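# Stand cat litter pouch upright mid-table, clipped

## Task

Set the cat litter pouch upright near the centre of the table, one of its wide faces turned toward the robot arms, and not touching or overlapping the pan or the scoop. The clip must finish attached to the pouch and holding it tightly. The pan must not be tipped over at the end. Declare the task finished yourself with finished_scene.

## Robot and tools

Robot: two arms, left_arm and right_arm, each with a two-finger gripper. Calibrated base positions in the scene frame: left_arm at (-0.020, +0.243, 0) m with quat_wxyz (+1.000, 0, 0, 0); right_arm at (+0.045, -0.336, 0) m with quat_wxyz (+1.000, 0, 0, +0.012).

Frame: one scene frame for everything. Origin sits at table-top height, halfway between the arms' nominal bases. +x points away from the robot over the table, +z points up, and left_arm is on the +y side (arm names do not match image left/right). Printed hand positions may be slightly wrong, more so at long reach.

Gripper: fingers extend along the gripper's +z axis and separate along its y axis. end_effector_position is the point between the finger pads, roughly 1 cm short of the fingertips. Opening runs from -1 (closed) to +1 (fully open, 0.094 m). grip_measured reports the actual finger gap on that same scale; empty it may read up to about 1.6 mm wide. On a hard object a full squeeze reads a few mm below the object's width. Commanding about 0.11 below the first-contact reading gives full force (roughly 50 to 62 N per pad). To release, command well above grip_measured.

The row: every motion command is built from rows of 16 plain numbers, always covering both arms: x, y, z, qw, qx, qy, qz, opening for left_arm, then the same eight for right_arm. x, y, z are an absolute target position in metres and the quaternion (w first) an absolute target orientation, both in the scene frame; opening is the absolute finger command on the -1..+1 scale. An arm meant to stay put should get the identical pose (position and quaternion from the last result before it stopped) and its desired opening in every call; to hold an orientation, repeat one fixed quaternion rather than copying drifting readings. Resending the measured pose can relieve a press.

execute_actions(actions, cameras): actions is a list of actions; each action is a list of 1 to 15 rows, one row per 1/30 s control step, and a short action repeats its final row to fill 15 steps (0.5 s). An empty list just reports state and images. An action is rejected for both arms if any target lies more than 0.6 m from that gripper's current position along any of its own axes; a malformed action or a failing first action rejects the whole call. Each control step, the commanded pose is clipped to within 100 mm and 20 degrees of the measured pose, so one action may fall short; the result's Hand target line shows where each arm is actually being sent, so command the remainder next. cameras: list of names (cam_high, cam_low); omitted, null or ["all"] gives all, [] none.

move(target, speed, blend, opening_speed, blocking, cameras): drives each gripper in a straight line from its Hand target to the absolute pose in target, which is one 16-number row or up to 15 rows (a via-point path differing only in poses), without the 0.6 m check. speed is the top path speed in m/s, 0.002 to 0.5, default 0.25 (rotation capped at double that in rad/s); one value or one per target. blend, in metres, rounds corners at intermediate targets (default 0). opening_speed (at least 0.2 per second on the opening scale) ramps the fingers; otherwise the opening is sent at once. The whole path is capped at 10 s. blocking=false returns after about 0.5 s while the move continues; execute_actions is then refused until wait or stop ends it, and a new move replaces the old. The result adds a move: line: done, off_target, moving, held or fault, plus limits (paced = pose clipped, held = steps withheld). Done means at rest within 10 mm and 2 degrees; it says nothing about contact. Paths ignore obstacles and the other arm; faster moves overshoot and hit harder.

wait(seconds): 0 to 10 s with arms holding their last command; ends early if a running move finishes. stop(): brakes a running move. zoom_image(camera, region): camera cam_high or cam_low, region [x0, y0, x1, y1] in pixels from the top-left, at most 504 by 504; images are 896x504. read_manual(section): licence texts only. finished_scene(scene, check): scene is 1 or 2; check describes, per condition, what images and readings show and what could still be wrong. The first call only records the check; a second call actually ends the scene irreversibly.

Results also give Joint positions, joint torques (include gravity, offsets and noise; joints 1 to 3 wrap at ±28 N m), Tool commands, and possibly pose unreachable lines when the clearance check blocks an arm (it does not protect grippers or wrist cameras from hitting each other). A gripper resting about a centimetre off target in free air is normal friction, not contact.

Avoid: dropping or flinging objects, fast impacts, pushing hard into the table or pan, arm-to-arm collisions (can fail the scene), anything leaving the table, and tipping the pan. Holding loads, stretched arms or pressing toward unreachable poses heats motors: MOTOR HOT appears at 75 °C, at 90 °C that arm folds and idles for the rest of the scene, at 100 °C it collapses. Loose objects may occasionally be nudged by outside disturbances. Simulation time keeps running while you compose replies.

Each tool is called after ">>>" by a JSON object that holds its "name" and its "arguments".

## Session

>>> {"name": "execute_actions", "arguments": {"actions": []}}

Scene clock: 0.00 s.
left_arm: end_effector_position=(+0.1670, +0.4592, +0.1695) grip_measured=+1.000 end_effector_quat_wxyz=(-0.234, +0.685, -0.486, -0.490) | right_arm: end_effector_position=(+0.1396, -0.1550, +0.1164) grip_measured=+1.000 end_effector_quat_wxyz=(+0.373, -0.231, +0.889, +0.133)
Joint positions: left_arm=[0.27 1.752 1.216 -1.516 -1.089 -1.931 0.094] | right_arm=[1.654 0.743 0.521 -0.887 0.697 1 0.094]
Joint velocities: left_arm=[-0.007 -0.017 0.012 0.022 -0.037 -0.066 0] | right_arm=[0.007 -0.022 -0.007 0.022 0.007 0.007 0]
Joint torques (N m): no reading
Motor temperatures (°C): left_arm=[30 33 35 31 29 30 28] | right_arm=[27 36 33 30 26 27 28]
Heat: left arm: 35 °C; right arm: 36 °C.
Hand target: left_arm +0.1682, +0.4608, +0.1738; -0.242, +0.684, -0.483, -0.490 | right_arm +0.1417, -0.1559, +0.1200; +0.380, -0.228, +0.887, +0.132
Tool commands: left_gripper/opening=+1.0 right_gripper/opening=+1.0

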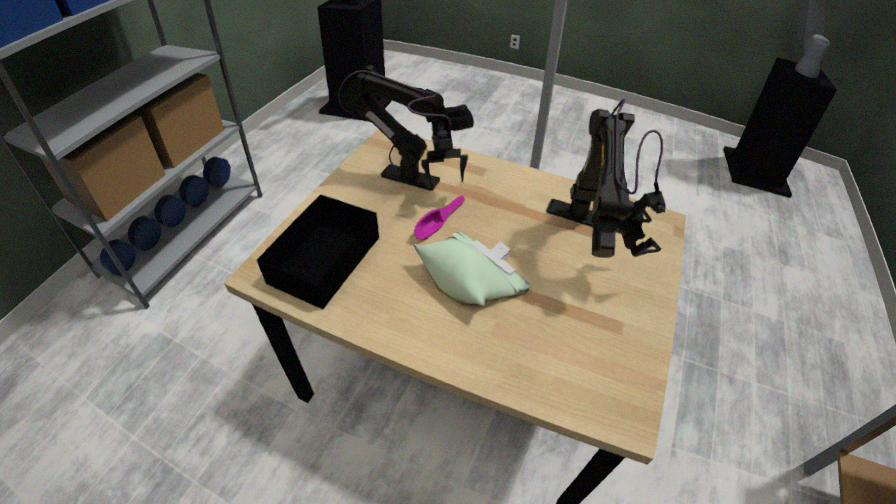

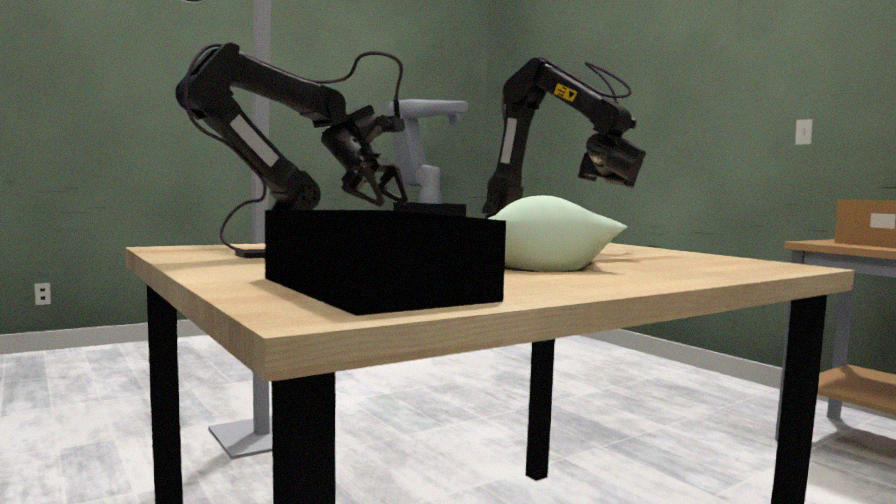

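>>> {"name": "zoom_image", "arguments": {"camera": "cam_high", "region": [380, 180, 580, 330]}}

>>> {"name": "zoom_image", "arguments": {"camera": "cam_high", "region": [220, 100, 720, 460]}}

>>> {"name": "zoom_image", "arguments": {"camera": "cam_low", "region": [240, 160, 680, 330]}}

Scaled by 2.520.

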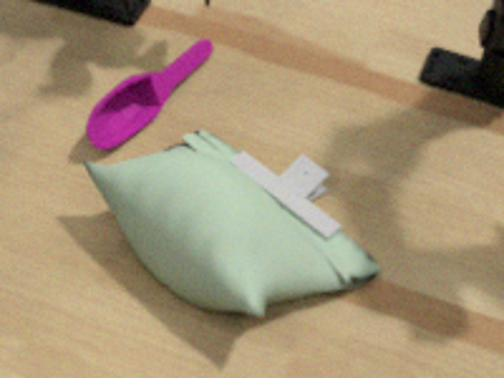

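Scaled by 1.008.

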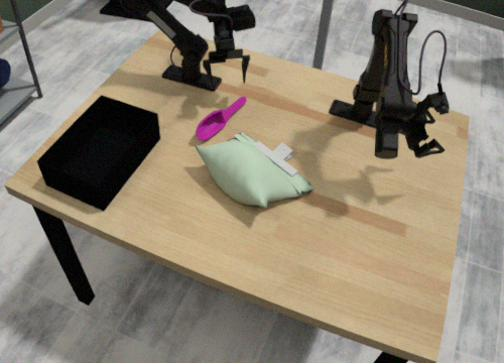

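Scaled by 1.145.

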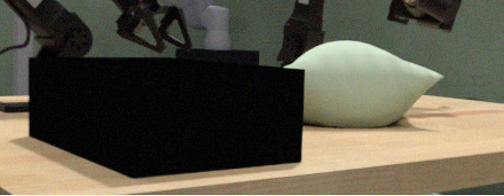

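>>> {"name": "zoom_image", "arguments": {"camera": "cam_high", "region": [440, 220, 540, 310]}}

>>> {"name": "zoom_image", "arguments": {"camera": "cam_low", "region": [480, 180, 640, 280]}}

>>> {"name": "zoom_image", "arguments": {"camera": "cam_high", "region": [400, 90, 500, 190]}}

>>> {"name": "zoom_image", "arguments": {"camera": "cam_high", "region": [540, 160, 690, 260]}}

Scaled by 5.040.

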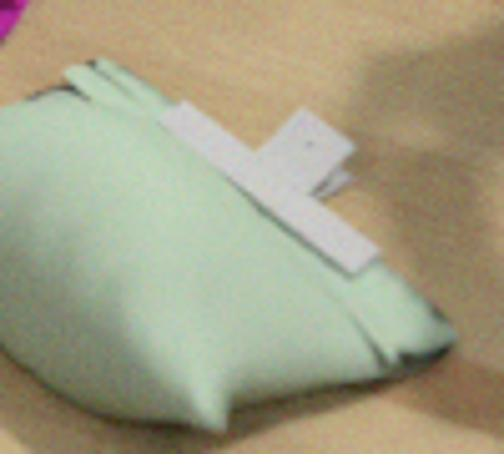

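Scaled by 3.150.

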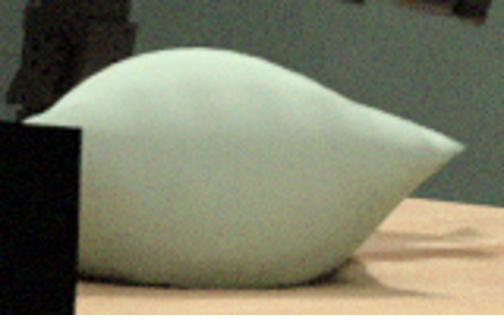

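Scaled by 5.040.

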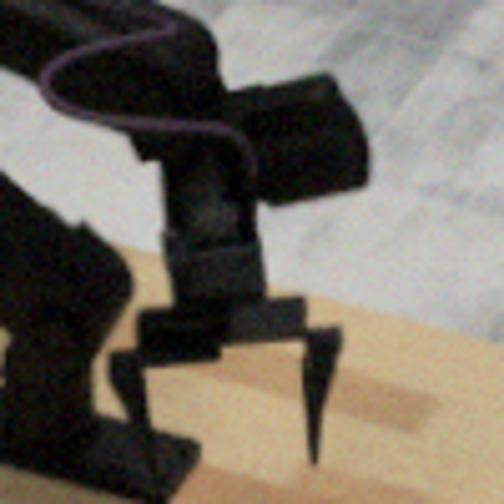

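Scaled by 3.360.

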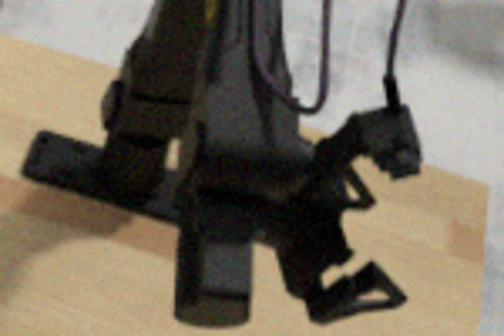

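>>> {"name": "zoom_image", "arguments": {"camera": "cam_low", "region": [100, 200, 500, 400]}}

>>> {"name": "zoom_image", "arguments": {"camera": "cam_low", "region": [480, 160, 880, 360]}}

>>> {"name": "zoom_image", "arguments": {"camera": "cam_low", "region": [320, 110, 440, 230]}}

>>> {"name": "zoom_image", "arguments": {"camera": "cam_low", "region": [540, 90, 660, 210]}}

Scaled by 1.260.

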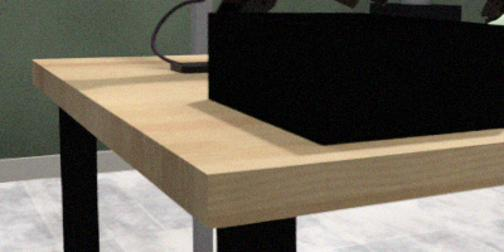

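Scaled by 1.260.

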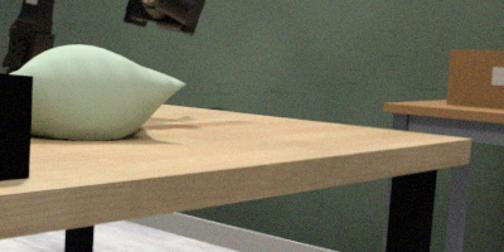

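Scaled by 4.200.

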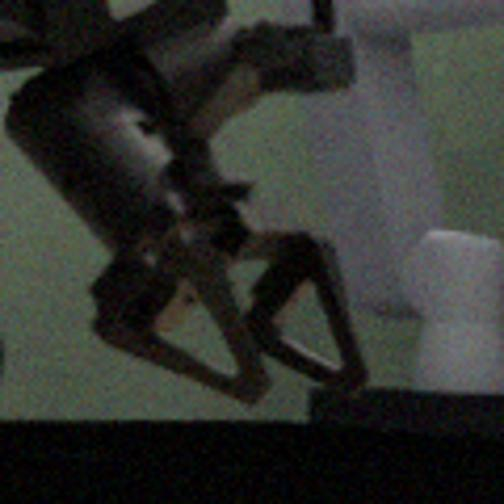

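Scaled by 4.200.

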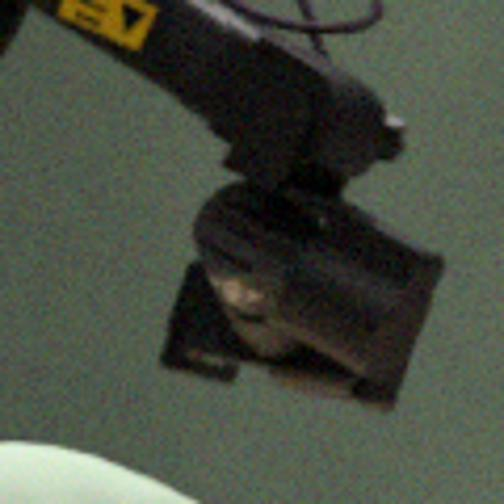

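>>> {"name": "zoom_image", "arguments": {"camera": "cam_low", "region": [590, 215, 870, 295]}}

>>> {"name": "zoom_image", "arguments": {"camera": "cam_low", "region": [110, 225, 290, 285]}}

>>> {"name": "zoom_image", "arguments": {"camera": "cam_low", "region": [110, 240, 290, 400]}}

>>> {"name": "zoom_image", "arguments": {"camera": "cam_high", "region": [225, 180, 405, 330]}}

Scaled by 1.800.

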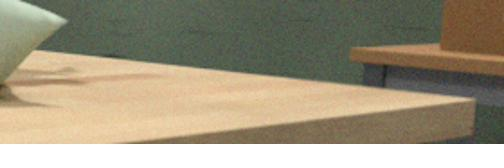

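Scaled by 2.800.

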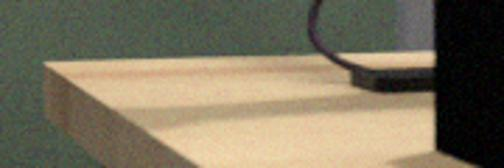

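Scaled by 2.800.

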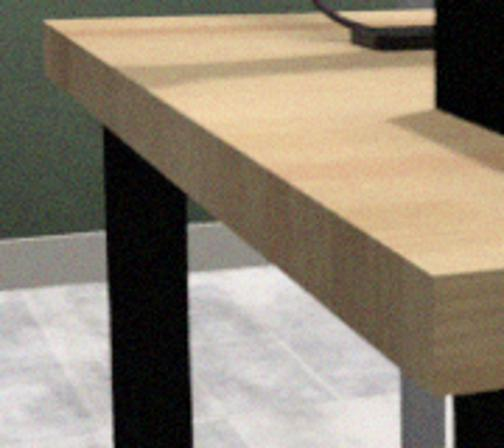

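Scaled by 2.800.

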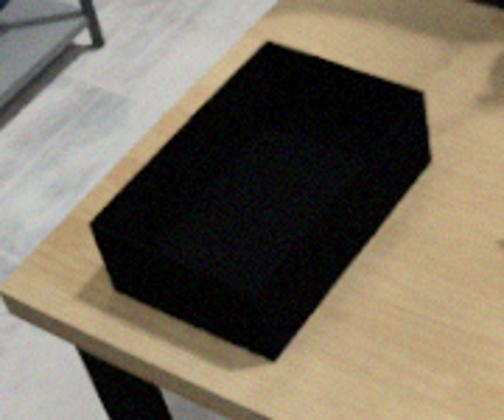

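>>> {"name": "zoom_image", "arguments": {"camera": "cam_high", "region": [350, 110, 430, 160]}}

>>> {"name": "zoom_image", "arguments": {"camera": "cam_high", "region": [210, 260, 290, 310]}}

>>> {"name": "zoom_image", "arguments": {"camera": "cam_high", "region": [610, 430, 690, 480]}}

>>> {"name": "zoom_image", "arguments": {"camera": "cam_high", "region": [650, 190, 730, 240]}}

Scaled by 6.300.

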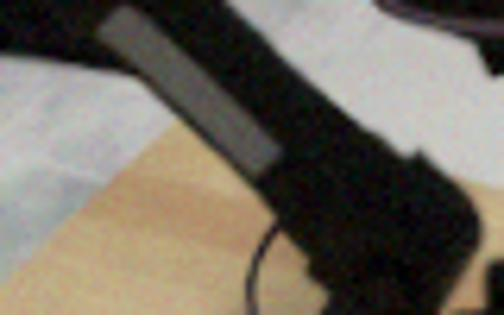

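Scaled by 6.300.

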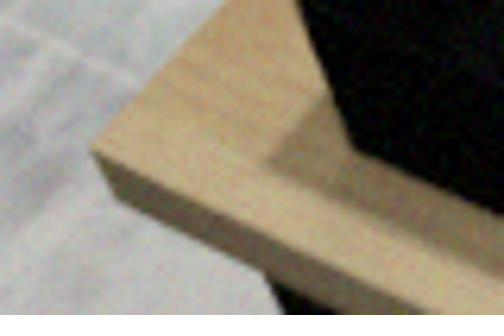

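Scaled by 6.300.

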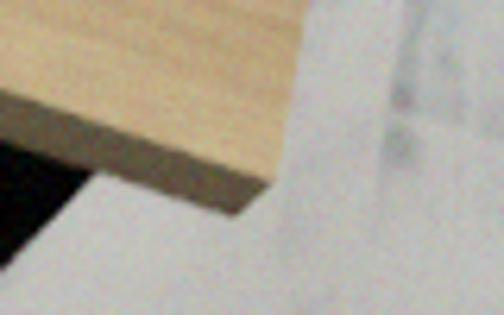

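Scaled by 6.300.

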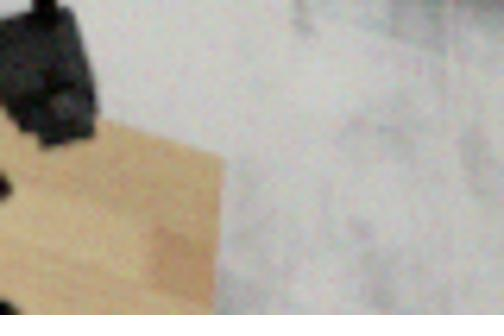

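>>> {"name": "move", "arguments": {"target": [0.265, 0.207, 0.10, 0.2302, -0.4936, 0.7601, -0.3544, 0.0, 0.1396, -0.1550, 0.1164, 0.373, -0.231, 0.889, 0.133, 1.0], "speed": 0.25}}

Scene clock: 18.10 s.
left_arm: end_effector_position=(+0.2633, +0.2048, +0.1031) grip_measured=+0.001 end_effector_quat_wxyz=(+0.217, -0.495, +0.762, -0.356) | right_arm: end_effector_position=(+0.1385, -0.1547, +0.1156) grip_measured=+1.000 end_effector_quat_wxyz=(+0.370, -0.232, +0.890, +0.134)
Joint positions: left_arm=[0.121 0.967 0.461 -0.29 0.419 -1.204 0.047] | right_arm=[1.654 0.743 0.521 -0.887 0.689 1 0.094]
Joint velocities: left_arm=[-0.012 -0.012 -0.002 0.037 0.095 0.037 -0.001] | right_arm=[-0.002 -0.002 0.007 -0.007 -0.051 -0.066 0]
Joint torques (N m): left_arm=[0.53 -0.99 6.12 1.78 0.25 0.09] | right_arm=[-0.1 0.18 6.42 1 0.39 -0.07]
Motor temperatures (°C): left_arm=[30 34 37 31 29 30 28] | right_arm=[27 35 36 31 26 27 28]
Heat: left arm: 37 °C; right arm: 36 °C.
Hand target: left_arm +0.2620, +0.2052, +0.0990; +0.216, -0.493, +0.764, -0.355 | right_arm +0.1396, -0.1550, +0.1164; +0.373, -0.231, +0.889, +0.133
Off the commanded pose: left_arm 0.004 m, 2 deg | right_arm 0.001 m, 0 deg.
move: done

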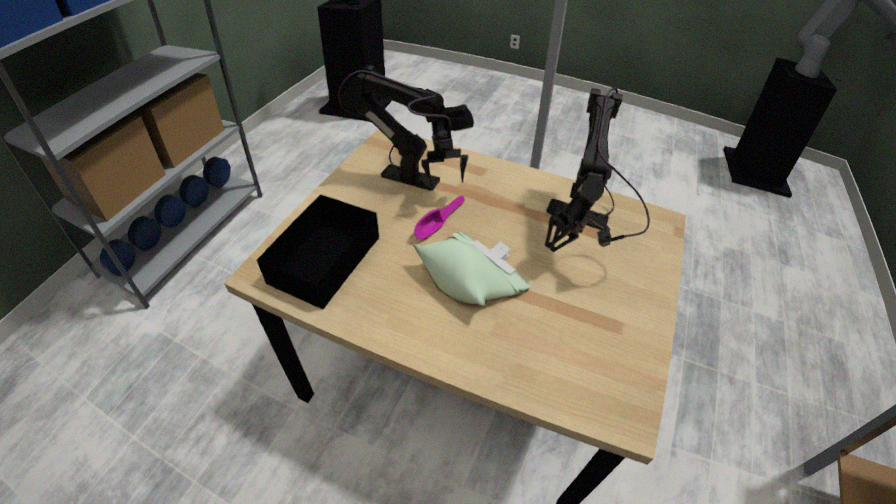

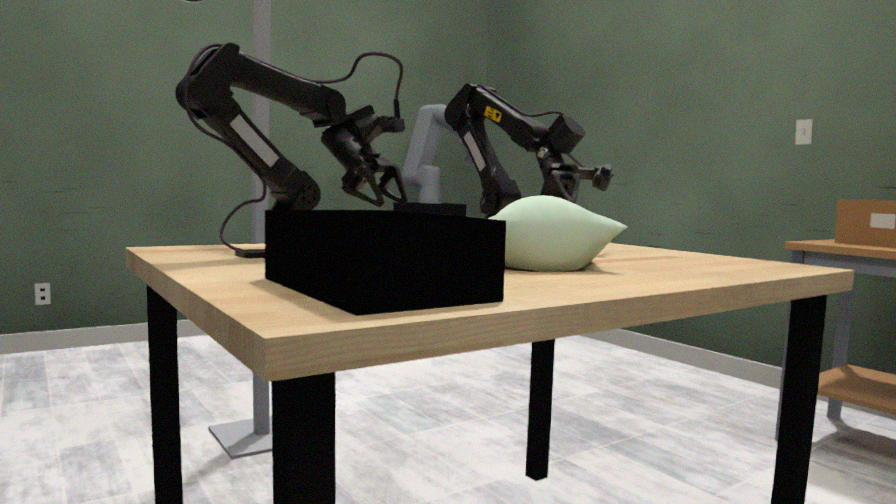

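>>> {"name": "zoom_image", "arguments": {"camera": "cam_high", "region": [440, 200, 620, 310]}}

>>> {"name": "zoom_image", "arguments": {"camera": "cam_low", "region": [480, 100, 660, 280]}}

Scaled by 2.800.

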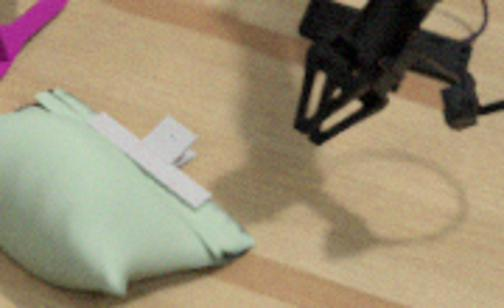

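Scaled by 2.800.

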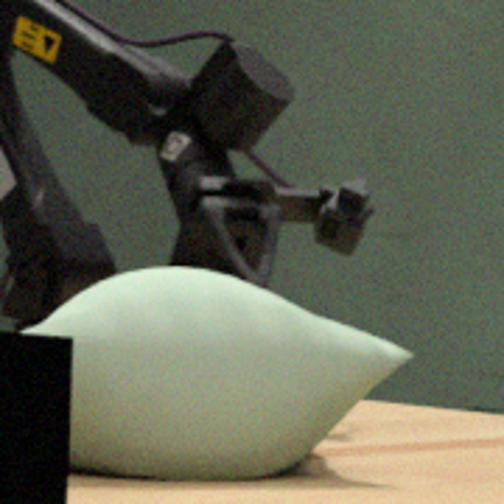

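>>> {"name": "move", "arguments": {"target": [0.278, 0.1885, 0.032, 0.2302, -0.4936, 0.7601, -0.3544, -0.15, 0.1396, -0.1550, 0.1164, 0.373, -0.231, 0.889, 0.133, 1.0], "speed": 0.12}}

>>> {"name": "zoom_image", "arguments": {"camera": "cam_high", "region": [440, 200, 620, 310]}}

Scene clock: 20.23 s.
left_arm: end_effector_position=(+0.2800, +0.1889, +0.0365) grip_measured=-0.149 end_effector_quat_wxyz=(+0.232, -0.492, +0.759, -0.358) | right_arm: end_effector_position=(+0.1384, -0.1547, +0.1155) grip_measured=+1.000 end_effector_quat_wxyz=(+0.369, -0.232, +0.890, +0.134)
Joint positions: left_arm=[0.009 1.256 0.263 0.256 0.327 -1.288 0.04] | right_arm=[1.654 0.743 0.521 -0.887 0.689 1 0.094]
Joint velocities: left_arm=[-0.022 0.007 0.002 -0.007 -0.007 -0.007 -0.001] | right_arm=[0.007 -0.007 -0.012 0.022 -0.037 -0.022 0]
Joint torques (N m): left_arm=[-0.5 -2.11 5.03 1.86 0 0] | right_arm=[-0.17 0.13 6.41 0.96 0.43 -0.05]
Motor temperatures (°C): left_arm=[30 34 37 32 29 30 28] | right_arm=[27 35 36 31 26 27 28]
Heat: left arm: 37 °C; right arm: 36 °C.
Hand target: left_arm +0.2769, +0.1887, +0.0315; +0.230, -0.493, +0.761, -0.353 | right_arm +0.1396, -0.1550, +0.1164; +0.373, -0.231, +0.889, +0.133
Off the commanded pose: left_arm 0.005 m, 0 deg | right_arm 0.001 m, 0 deg.
move: done

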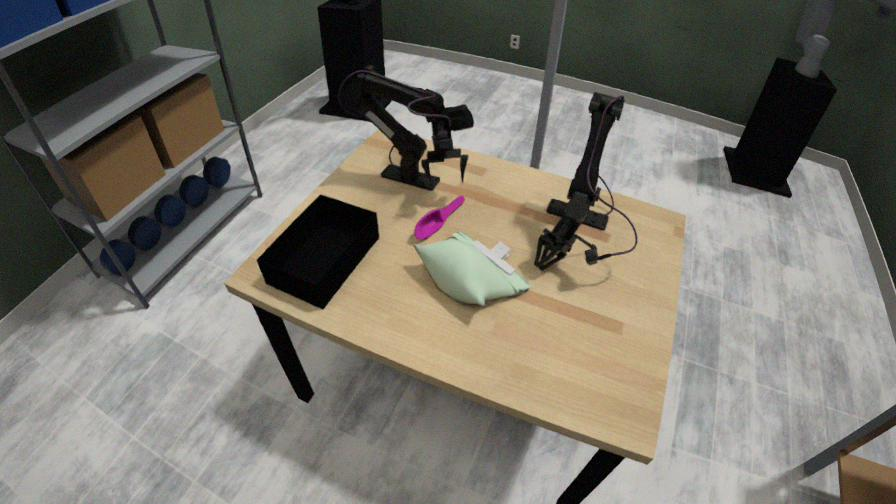

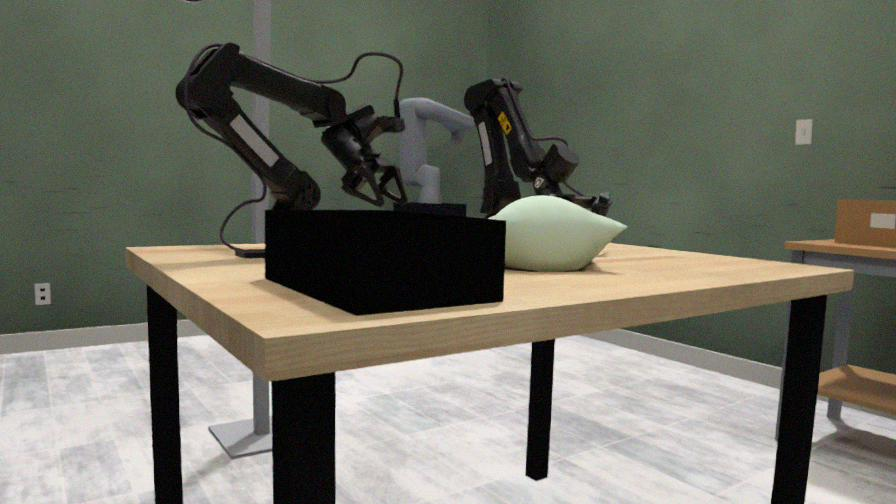

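Scaled by 2.800.

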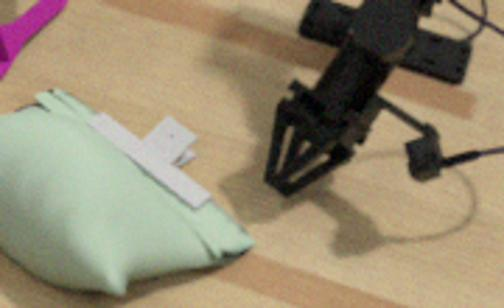

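>>> {"name": "move", "arguments": {"target": [0.322, 0.1765, 0.022, 0.2302, -0.4936, 0.7601, -0.3544, -0.15, 0.1396, -0.1550, 0.1164, 0.373, -0.231, 0.889, 0.133, 1.0], "speed": 0.08, "cameras": ["cam_high"]}}

>>> {"name": "zoom_image", "arguments": {"camera": "cam_high", "region": [460, 210, 580, 310]}}

Scene clock: 21.83 s.
left_arm: end_effector_position=(+0.3187, +0.1763, +0.0231) grip_measured=-0.149 end_effector_quat_wxyz=(+0.229, -0.492, +0.759, -0.360) | right_arm: end_effector_position=(+0.1384, -0.1547, +0.1155) grip_measured=+1.000 end_effector_quat_wxyz=(+0.369, -0.232, +0.890, +0.134)
Joint positions: left_arm=[-0.048 1.519 0.368 0.425 0.29 -1.33 0.04] | right_arm=[1.654 0.743 0.521 -0.887 0.689 1 0.094]
Joint velocities: left_arm=[-0.007 -0.022 -0.017 -0.022 -0.051 0.007 -0.001] | right_arm=[-0.012 -0.017 -0.012 0.007 -0.051 -0.022 0]
Joint torques (N m): left_arm=[-0.44 -3.25 6.71 1.67 -0.1 0.01] | right_arm=[-0.25 0.32 6.39 0.92 0.38 -0.02]
Motor temperatures (°C): left_arm=[30 34 37 32 29 30 28] | right_arm=[27 35 36 31 26 27 28]
Heat: left arm: 37 °C; right arm: 36 °C.
Hand target: left_arm +0.3215, +0.1765, +0.0214; +0.231, -0.494, +0.760, -0.354 | right_arm +0.1396, -0.1550, +0.1164; +0.373, -0.231, +0.889, +0.133
Off the commanded pose: left_arm 0.003 m, 1 deg | right_arm 0.001 m, 0 deg.
move: done
Images, in order (width x height): cam_high 896x504.

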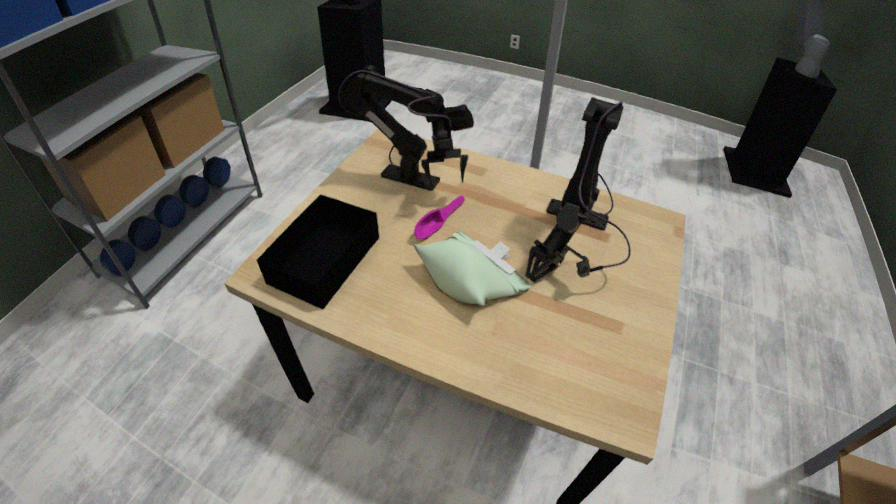

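Scaled by 4.200.

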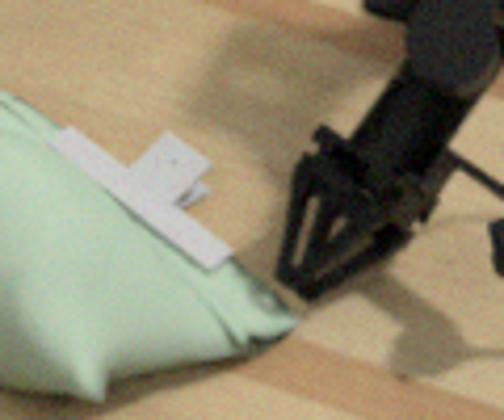

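>>> {"name": "move", "arguments": {"target": [0.352, 0.163, 0.022, 0.2302, -0.4936, 0.7601, -0.3544, -0.15, 0.1396, -0.1550, 0.1164, 0.373, -0.231, 0.889, 0.133, 1.0], "speed": 0.06}}

>>> {"name": "zoom_image", "arguments": {"camera": "cam_high", "region": [460, 210, 580, 310]}}

>>> {"name": "zoom_image", "arguments": {"camera": "cam_low", "region": [480, 170, 660, 290]}}

Scene clock: 23.00 s.
left_arm: end_effector_position=(+0.3477, +0.1629, +0.0233) grip_measured=-0.149 end_effector_quat_wxyz=(+0.229, -0.492, +0.759, -0.360) | right_arm: end_effector_position=(+0.1384, -0.1547, +0.1155) grip_measured=+1.000 end_effector_quat_wxyz=(+0.369, -0.232, +0.890, +0.134)
Joint positions: left_arm=[-0.096 1.631 0.48 0.433 0.256 -1.363 0.04] | right_arm=[1.654 0.743 0.521 -0.887 0.689 1 0.094]
Joint velocities: left_arm=[-0.022 -0.002 0.012 -0.022 0.051 0.007 0] | right_arm=[-0.012 0.002 -0.002 -0.037 -0.066 -0.007 0]
Joint torques (N m): left_arm=[-0.43 -4.11 7.02 1.7 -0.08 0.05] | right_arm=[-0.14 0.06 6.37 0.95 0.39 -0.04]
Motor temperatures (°C): left_arm=[30 34 37 32 29 30 28] | right_arm=[27 35 36 31 26 27 28]
Heat: left arm: 37 °C; right arm: 36 °C.
Hand target: left_arm +0.3517, +0.1629, +0.0215; +0.231, -0.493, +0.760, -0.354 | right_arm +0.1396, -0.1550, +0.1164; +0.373, -0.231, +0.889, +0.133
Off the commanded pose: left_arm 0.004 m, 1 deg | right_arm 0.001 m, 0 deg.
move: done

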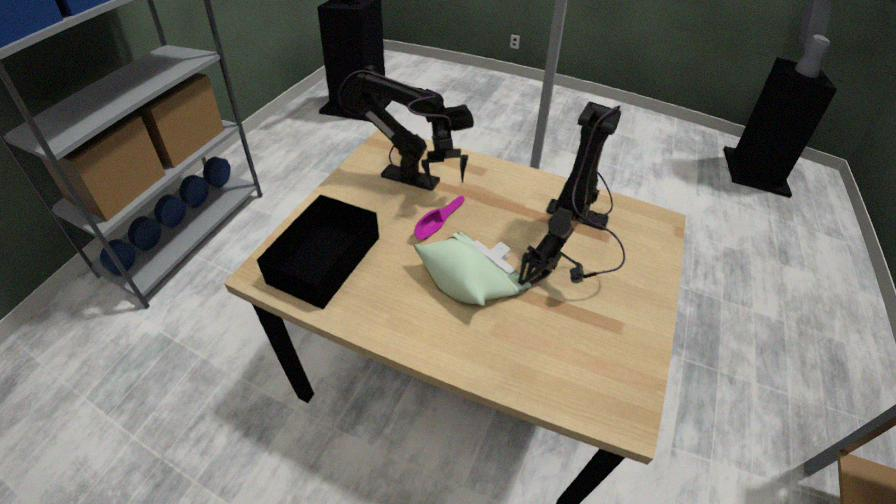

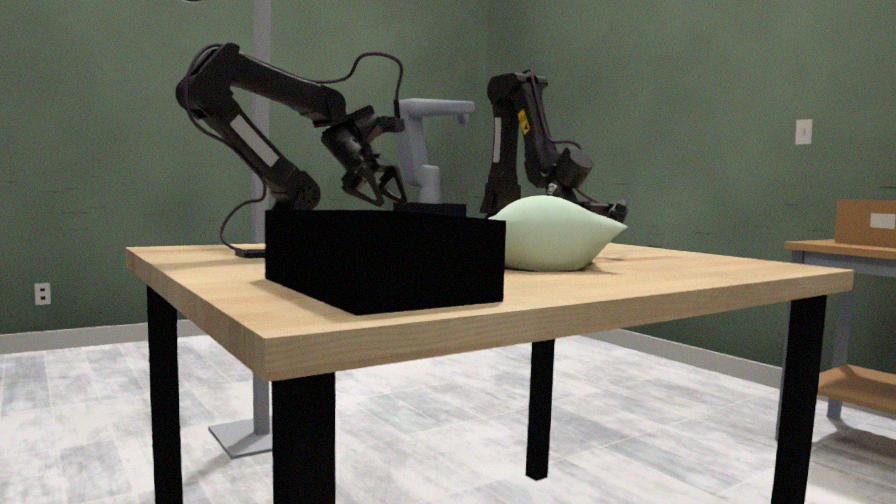

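Scaled by 4.200.

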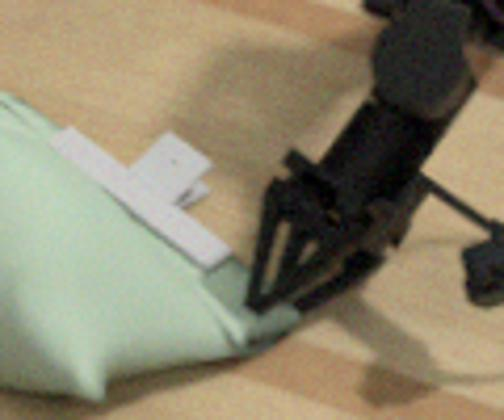

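Scaled by 2.800.

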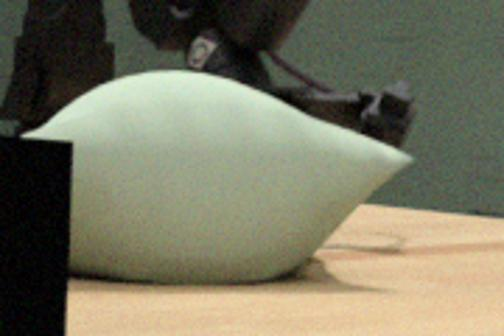

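>>> {"name": "move", "arguments": {"target": [0.370, 0.155, 0.021, 0.2302, -0.4936, 0.7601, -0.3544, -0.15, 0.1396, -0.1550, 0.1164, 0.373, -0.231, 0.889, 0.133, 1.0], "speed": 0.05, "cameras": ["cam_high"]}}

>>> {"name": "zoom_image", "arguments": {"camera": "cam_high", "region": [460, 210, 580, 310]}}

Scene clock: 24.10 s.
left_arm: end_effector_position=(+0.3659, +0.1556, +0.0234) grip_measured=-0.149 end_effector_quat_wxyz=(+0.230, -0.492, +0.759, -0.361) | right_arm: end_effector_position=(+0.1384, -0.1547, +0.1155) grip_measured=+1.000 end_effector_quat_wxyz=(+0.369, -0.232, +0.890, +0.134)
Joint positions: left_arm=[-0.118 1.695 0.551 0.433 0.239 -1.377 0.04] | right_arm=[1.654 0.743 0.521 -0.887 0.689 1 0.094]
Joint velocities: left_arm=[-0.017 -0.007 0.012 -0.066 -0.007 -0.066 -0.001] | right_arm=[0.007 -0.002 0.012 -0.037 0.037 0.022 0]
Joint torques (N m): left_arm=[-0.62 -4.38 7.08 1.68 -0.04 0] | right_arm=[-0.32 0.2 6.56 0.96 0.38 -0.04]
Motor temperatures (°C): left_arm=[30 34 37 32 29 30 28] | right_arm=[27 35 36 31 26 27 28]
Heat: left arm: 37 °C; right arm: 36 °C.
Hand target: left_arm +0.3697, +0.1549, +0.0207; +0.230, -0.493, +0.760, -0.354 | right_arm +0.1396, -0.1550, +0.1164; +0.373, -0.231, +0.889, +0.133
Off the commanded pose: left_arm 0.005 m, 1 deg | right_arm 0.001 m, 0 deg.
move: done
Images, in order (width x height): cam_high 896x504.

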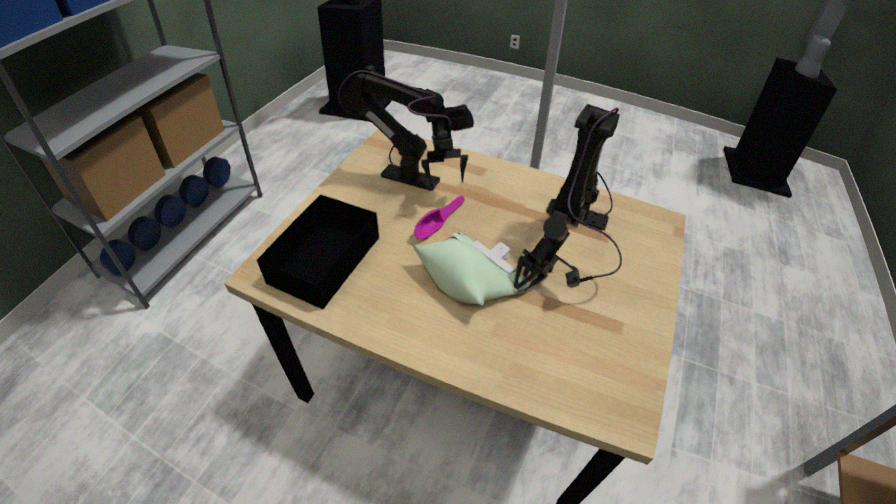

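Scaled by 4.200.

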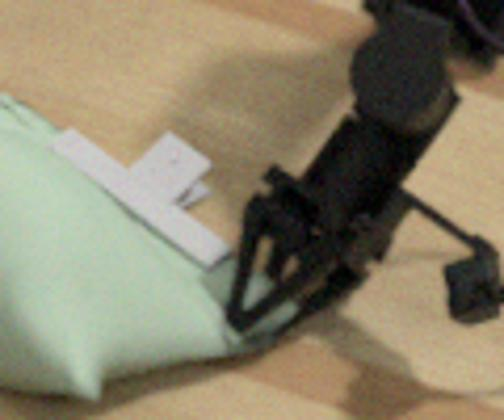

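>>> {"name": "zoom_image", "arguments": {"camera": "cam_high", "region": [495, 250, 555, 305]}}

Scaled by 8.400.

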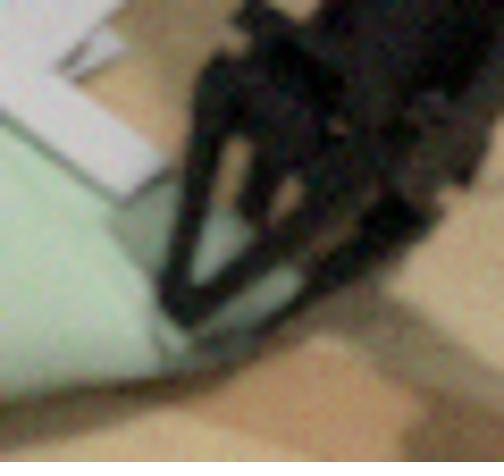

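>>> {"name": "move", "arguments": {"target": [0.366, 0.143, 0.021, 0.2302, -0.4936, 0.7601, -0.3544, -0.15, 0.1396, -0.1550, 0.1164, 0.373, -0.231, 0.889, 0.133, 1.0], "speed": 0.05, "cameras": ["cam_high"]}}

>>> {"name": "zoom_image", "arguments": {"camera": "cam_high", "region": [460, 220, 560, 310]}}

Scene clock: 25.83 s.
left_arm: end_effector_position=(+0.3667, +0.1511, +0.0233) grip_measured=-0.149 end_effector_quat_wxyz=(+0.240, -0.498, +0.755, -0.352) | right_arm: end_effector_position=(+0.1384, -0.1547, +0.1155) grip_measured=+1.000 end_effector_quat_wxyz=(+0.369, -0.232, +0.890, +0.134)
Joint positions: left_arm=[-0.155 1.695 0.551 0.44 0.18 -1.404 0.04] | right_arm=[1.654 0.743 0.521 -0.887 0.689 1 0.094]
Joint velocities: left_arm=[-0.007 -0.012 0.012 0.051 -0.066 -0.066 0] | right_arm=[-0.012 0.002 0.002 -0.022 -0.007 -0.007 0]
Joint torques (N m): left_arm=[-1.29 -5.04 6.27 1.74 0.13 0.04] | right_arm=[-0.12 0.27 6.39 0.99 0.41 -0.03]
Motor temperatures (°C): left_arm=[30 34 37 32 29 30 28] | right_arm=[27 35 36 31 26 27 28]
Heat: left arm: 37 °C; right arm: 36 °C.
Hand target: left_arm +0.3656, +0.1432, +0.0209; +0.231, -0.493, +0.760, -0.354 | right_arm +0.1396, -0.1550, +0.1164; +0.373, -0.231, +0.889, +0.133
Off the commanded pose: left_arm 0.008 m, 1 deg | right_arm 0.001 m, 0 deg.
move: done
Images, in order (width x height): cam_high 896x504.

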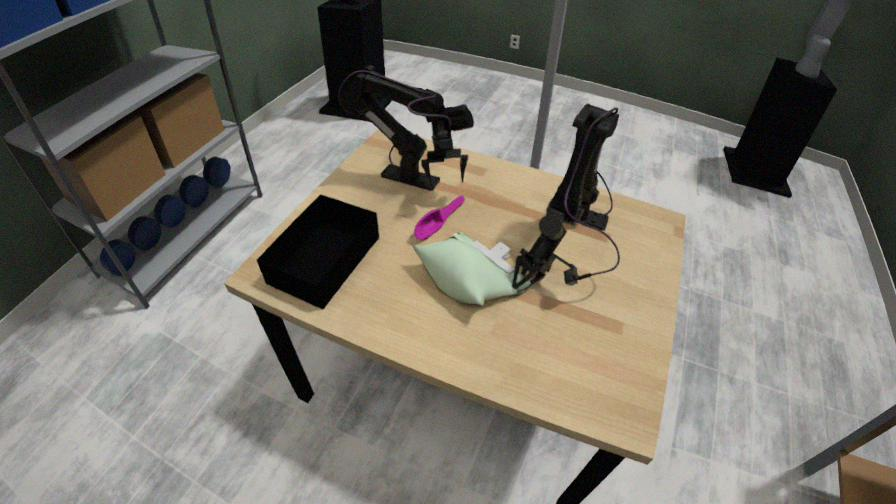

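Scaled by 5.040.

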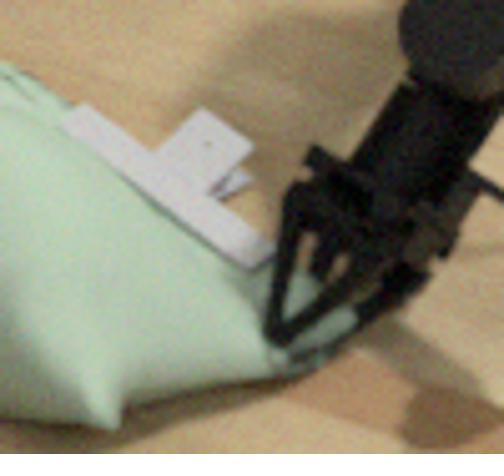

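>>> {"name": "move", "arguments": {"target": [0.366, 0.147, 0.021, 0.2302, -0.4936, 0.7601, -0.3544, -0.8, 0.1396, -0.1550, 0.1164, 0.373, -0.231, 0.889, 0.133, 1.0], "speed": 0.05, "opening_speed": 0.6, "cameras": ["cam_high"]}}

>>> {"name": "zoom_image", "arguments": {"camera": "cam_high", "region": [460, 220, 560, 310]}}

Scene clock: 27.60 s.
left_arm: end_effector_position=(+0.3664, +0.1511, +0.0230) grip_measured=-0.796 end_effector_quat_wxyz=(+0.239, -0.498, +0.755, -0.352) | right_arm: end_effector_position=(+0.1384, -0.1547, +0.1155) grip_measured=+1.000 end_effector_quat_wxyz=(+0.369, -0.232, +0.890, +0.134)
Joint positions: left_arm=[-0.154 1.695 0.551 0.438 0.182 -1.404 0.01] | right_arm=[1.654 0.743 0.521 -0.887 0.689 1 0.094]
Joint velocities: left_arm=[-0.017 0.002 0.002 0.037 -0.095 -0.022 0] | right_arm=[-0.002 -0.007 -0.002 0.051 0.022 0.007 0]
Joint torques (N m): left_arm=[-0.13 -5.23 6.13 1.66 0.28 0.05] | right_arm=[-0.08 0.14 6.5 0.91 0.35 -0.01]
Motor temperatures (°C): left_arm=[30 34 37 33 29 30 28] | right_arm=[27 35 36 31 26 27 28]
Heat: left arm: 37 °C; right arm: 36 °C.
Hand target: left_arm +0.3658, +0.1471, +0.0211; +0.230, -0.494, +0.760, -0.354 | right_arm +0.1396, -0.1550, +0.1164; +0.373, -0.231, +0.889, +0.133
Off the commanded pose: left_arm 0.005 m, 1 deg | right_arm 0.001 m, 0 deg.
move: done
Images, in order (width x height): cam_high 896x504.

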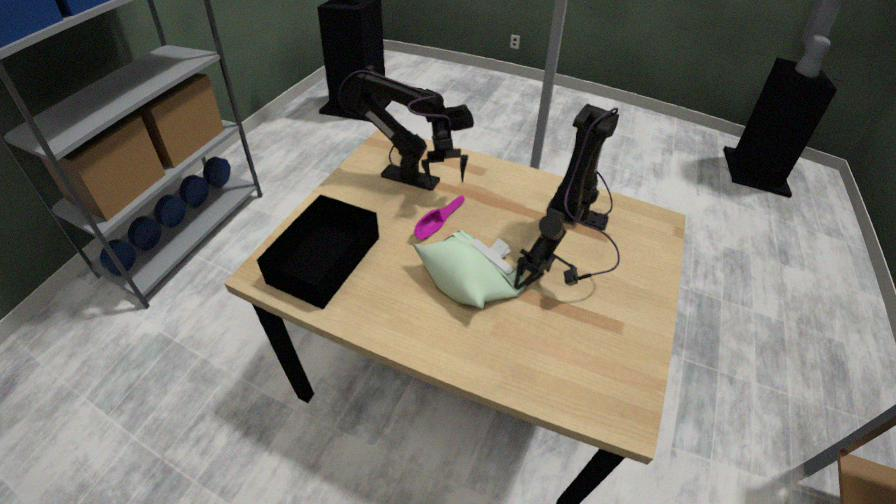

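Scaled by 5.040.

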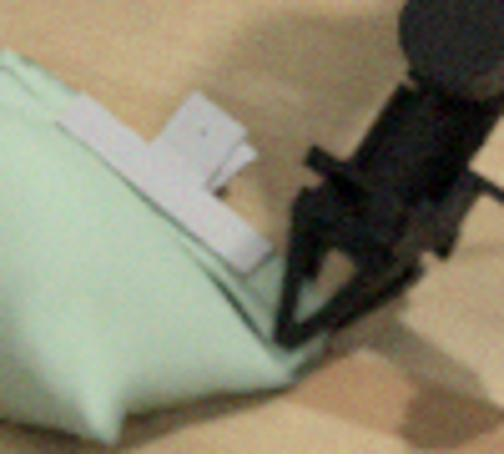

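>>> {"name": "move", "arguments": {"target": [0.366, 0.150, 0.022, 0.2302, -0.4936, 0.7601, -0.3544, -1.0, 0.1396, -0.1550, 0.1164, 0.373, -0.231, 0.889, 0.133, 1.0], "speed": 0.05, "opening_speed": 0.4, "cameras": ["cam_high"]}}

>>> {"name": "zoom_image", "arguments": {"camera": "cam_high", "region": [460, 220, 560, 310]}}

Scene clock: 28.70 s.
left_arm: end_effector_position=(+0.3647, +0.1528, +0.0208) grip_measured=-0.968 end_effector_quat_wxyz=(+0.234, -0.500, +0.757, -0.349) | right_arm: end_effector_position=(+0.1384, -0.1547, +0.1155) grip_measured=+1.000 end_effector_quat_wxyz=(+0.369, -0.232, +0.890, +0.134)
Joint positions: left_arm=[-0.147 1.695 0.551 0.426 0.189 -1.4 0.002] | right_arm=[1.654 0.743 0.521 -0.887 0.689 1 0.094]
Joint velocities: left_arm=[-0.007 -0.017 0.002 -0.051 -0.037 0.051 -0.002] | right_arm=[0.002 -0.007 -0.007 0.007 -0.037 -0.066 0]
Joint torques (N m): left_arm=[0.32 -5.63 6.11 1.71 0.28 0.05] | right_arm=[-0.08 0.25 6.41 0.97 0.42 -0.02]
Motor temperatures (°C): left_arm=[30 34 37 33 29 30 28] | right_arm=[27 35 36 31 26 27 28]
Heat: left arm: 37 °C; right arm: 36 °C.
Hand target: left_arm +0.3659, +0.1501, +0.0221; +0.230, -0.494, +0.760, -0.354 | right_arm +0.1396, -0.1550, +0.1164; +0.373, -0.231, +0.889, +0.133
Off the commanded pose: left_arm 0.003 m, 1 deg | right_arm 0.001 m, 0 deg.
move: done
Images, in order (width x height): cam_high 896x504.

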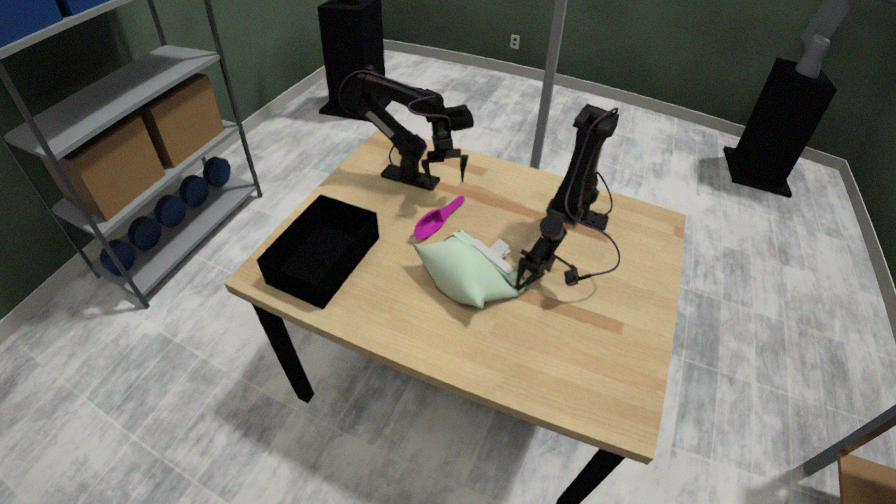

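Scaled by 5.040.

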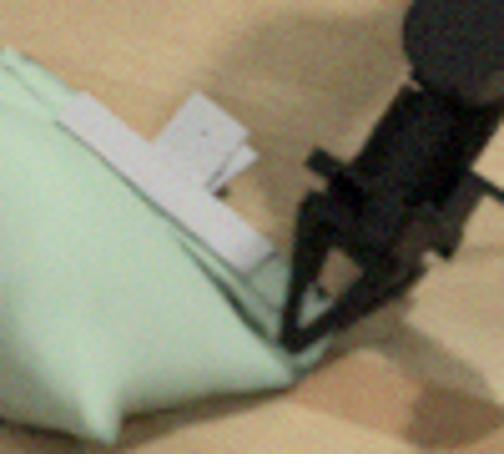

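>>> {"name": "move", "arguments": {"target": [0.366, 0.151, 0.055, 0.2302, -0.4936, 0.7601, -0.3544, -1.0, 0.1396, -0.1550, 0.1164, 0.373, -0.231, 0.889, 0.133, 1.0], "speed": 0.05}}

>>> {"name": "zoom_image", "arguments": {"camera": "cam_high", "region": [400, 210, 560, 320]}}

>>> {"name": "zoom_image", "arguments": {"camera": "cam_low", "region": [480, 170, 660, 290]}}

Scene clock: 30.03 s.
left_arm: end_effector_position=(+0.3602, +0.1536, +0.0372) grip_measured=-0.972 end_effector_quat_wxyz=(+0.224, -0.504, +0.762, -0.339) | right_arm: end_effector_position=(+0.1384, -0.1547, +0.1155) grip_measured=+1.000 end_effector_quat_wxyz=(+0.369, -0.232, +0.890, +0.134)
Joint positions: left_arm=[-0.146 1.611 0.589 0.272 0.19 -1.398 0.001] | right_arm=[1.654 0.743 0.521 -0.887 0.689 1 0.094]
Joint velocities: left_arm=[0.007 -0.012 0.022 -0.051 -0.081 -0.037 -0.001] | right_arm=[-0.012 -0.012 -0.022 0.007 0.037 0.007 0]
Joint torques (N m): left_arm=[0.23 -8.29 8.32 1.49 0.33 0.1] | right_arm=[-0.06 0.16 6.42 0.92 0.4 -0.06]
Motor temperatures (°C): left_arm=[30 35 37 33 29 30 28] | right_arm=[27 35 36 31 26 27 28]
Heat: left arm: 37 °C; right arm: 36 °C.
Hand target: left_arm +0.3662, +0.1510, +0.0547; +0.231, -0.494, +0.760, -0.354 | right_arm +0.1396, -0.1550, +0.1164; +0.373, -0.231, +0.889, +0.133
Off the commanded pose: left_arm 0.019 m, 2 deg | right_arm 0.001 m, 0 deg.
move: off_target (left_arm)

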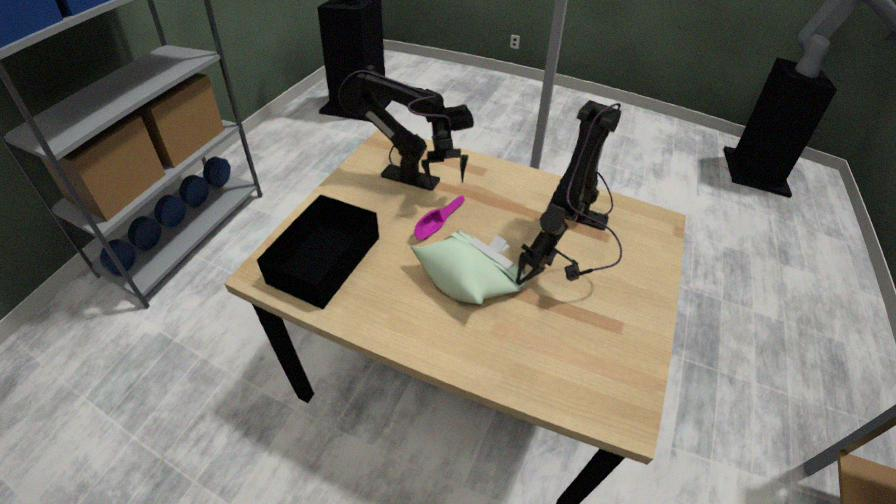

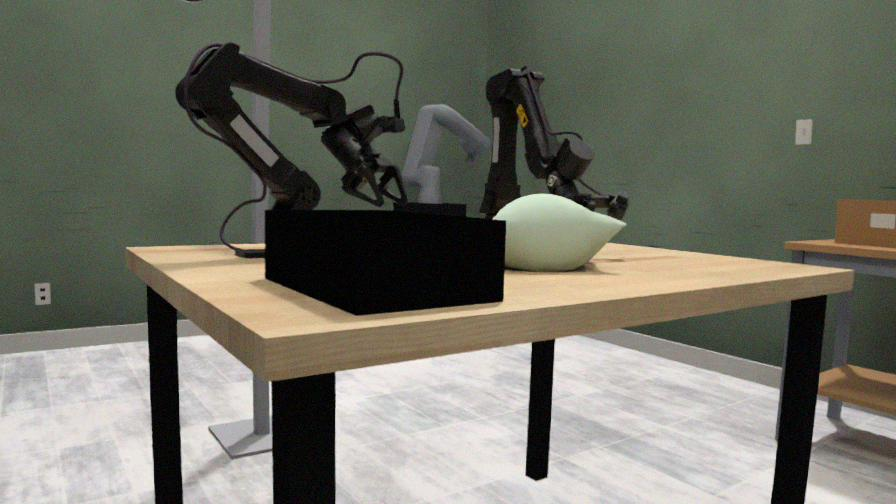

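Scaled by 3.150.

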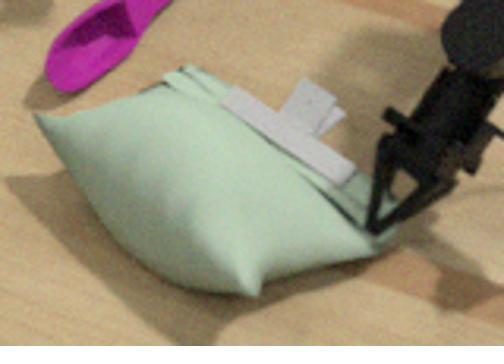

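Scaled by 2.800.

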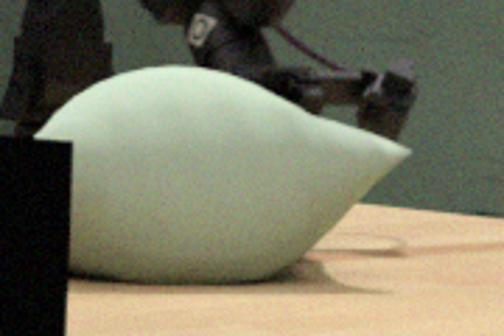

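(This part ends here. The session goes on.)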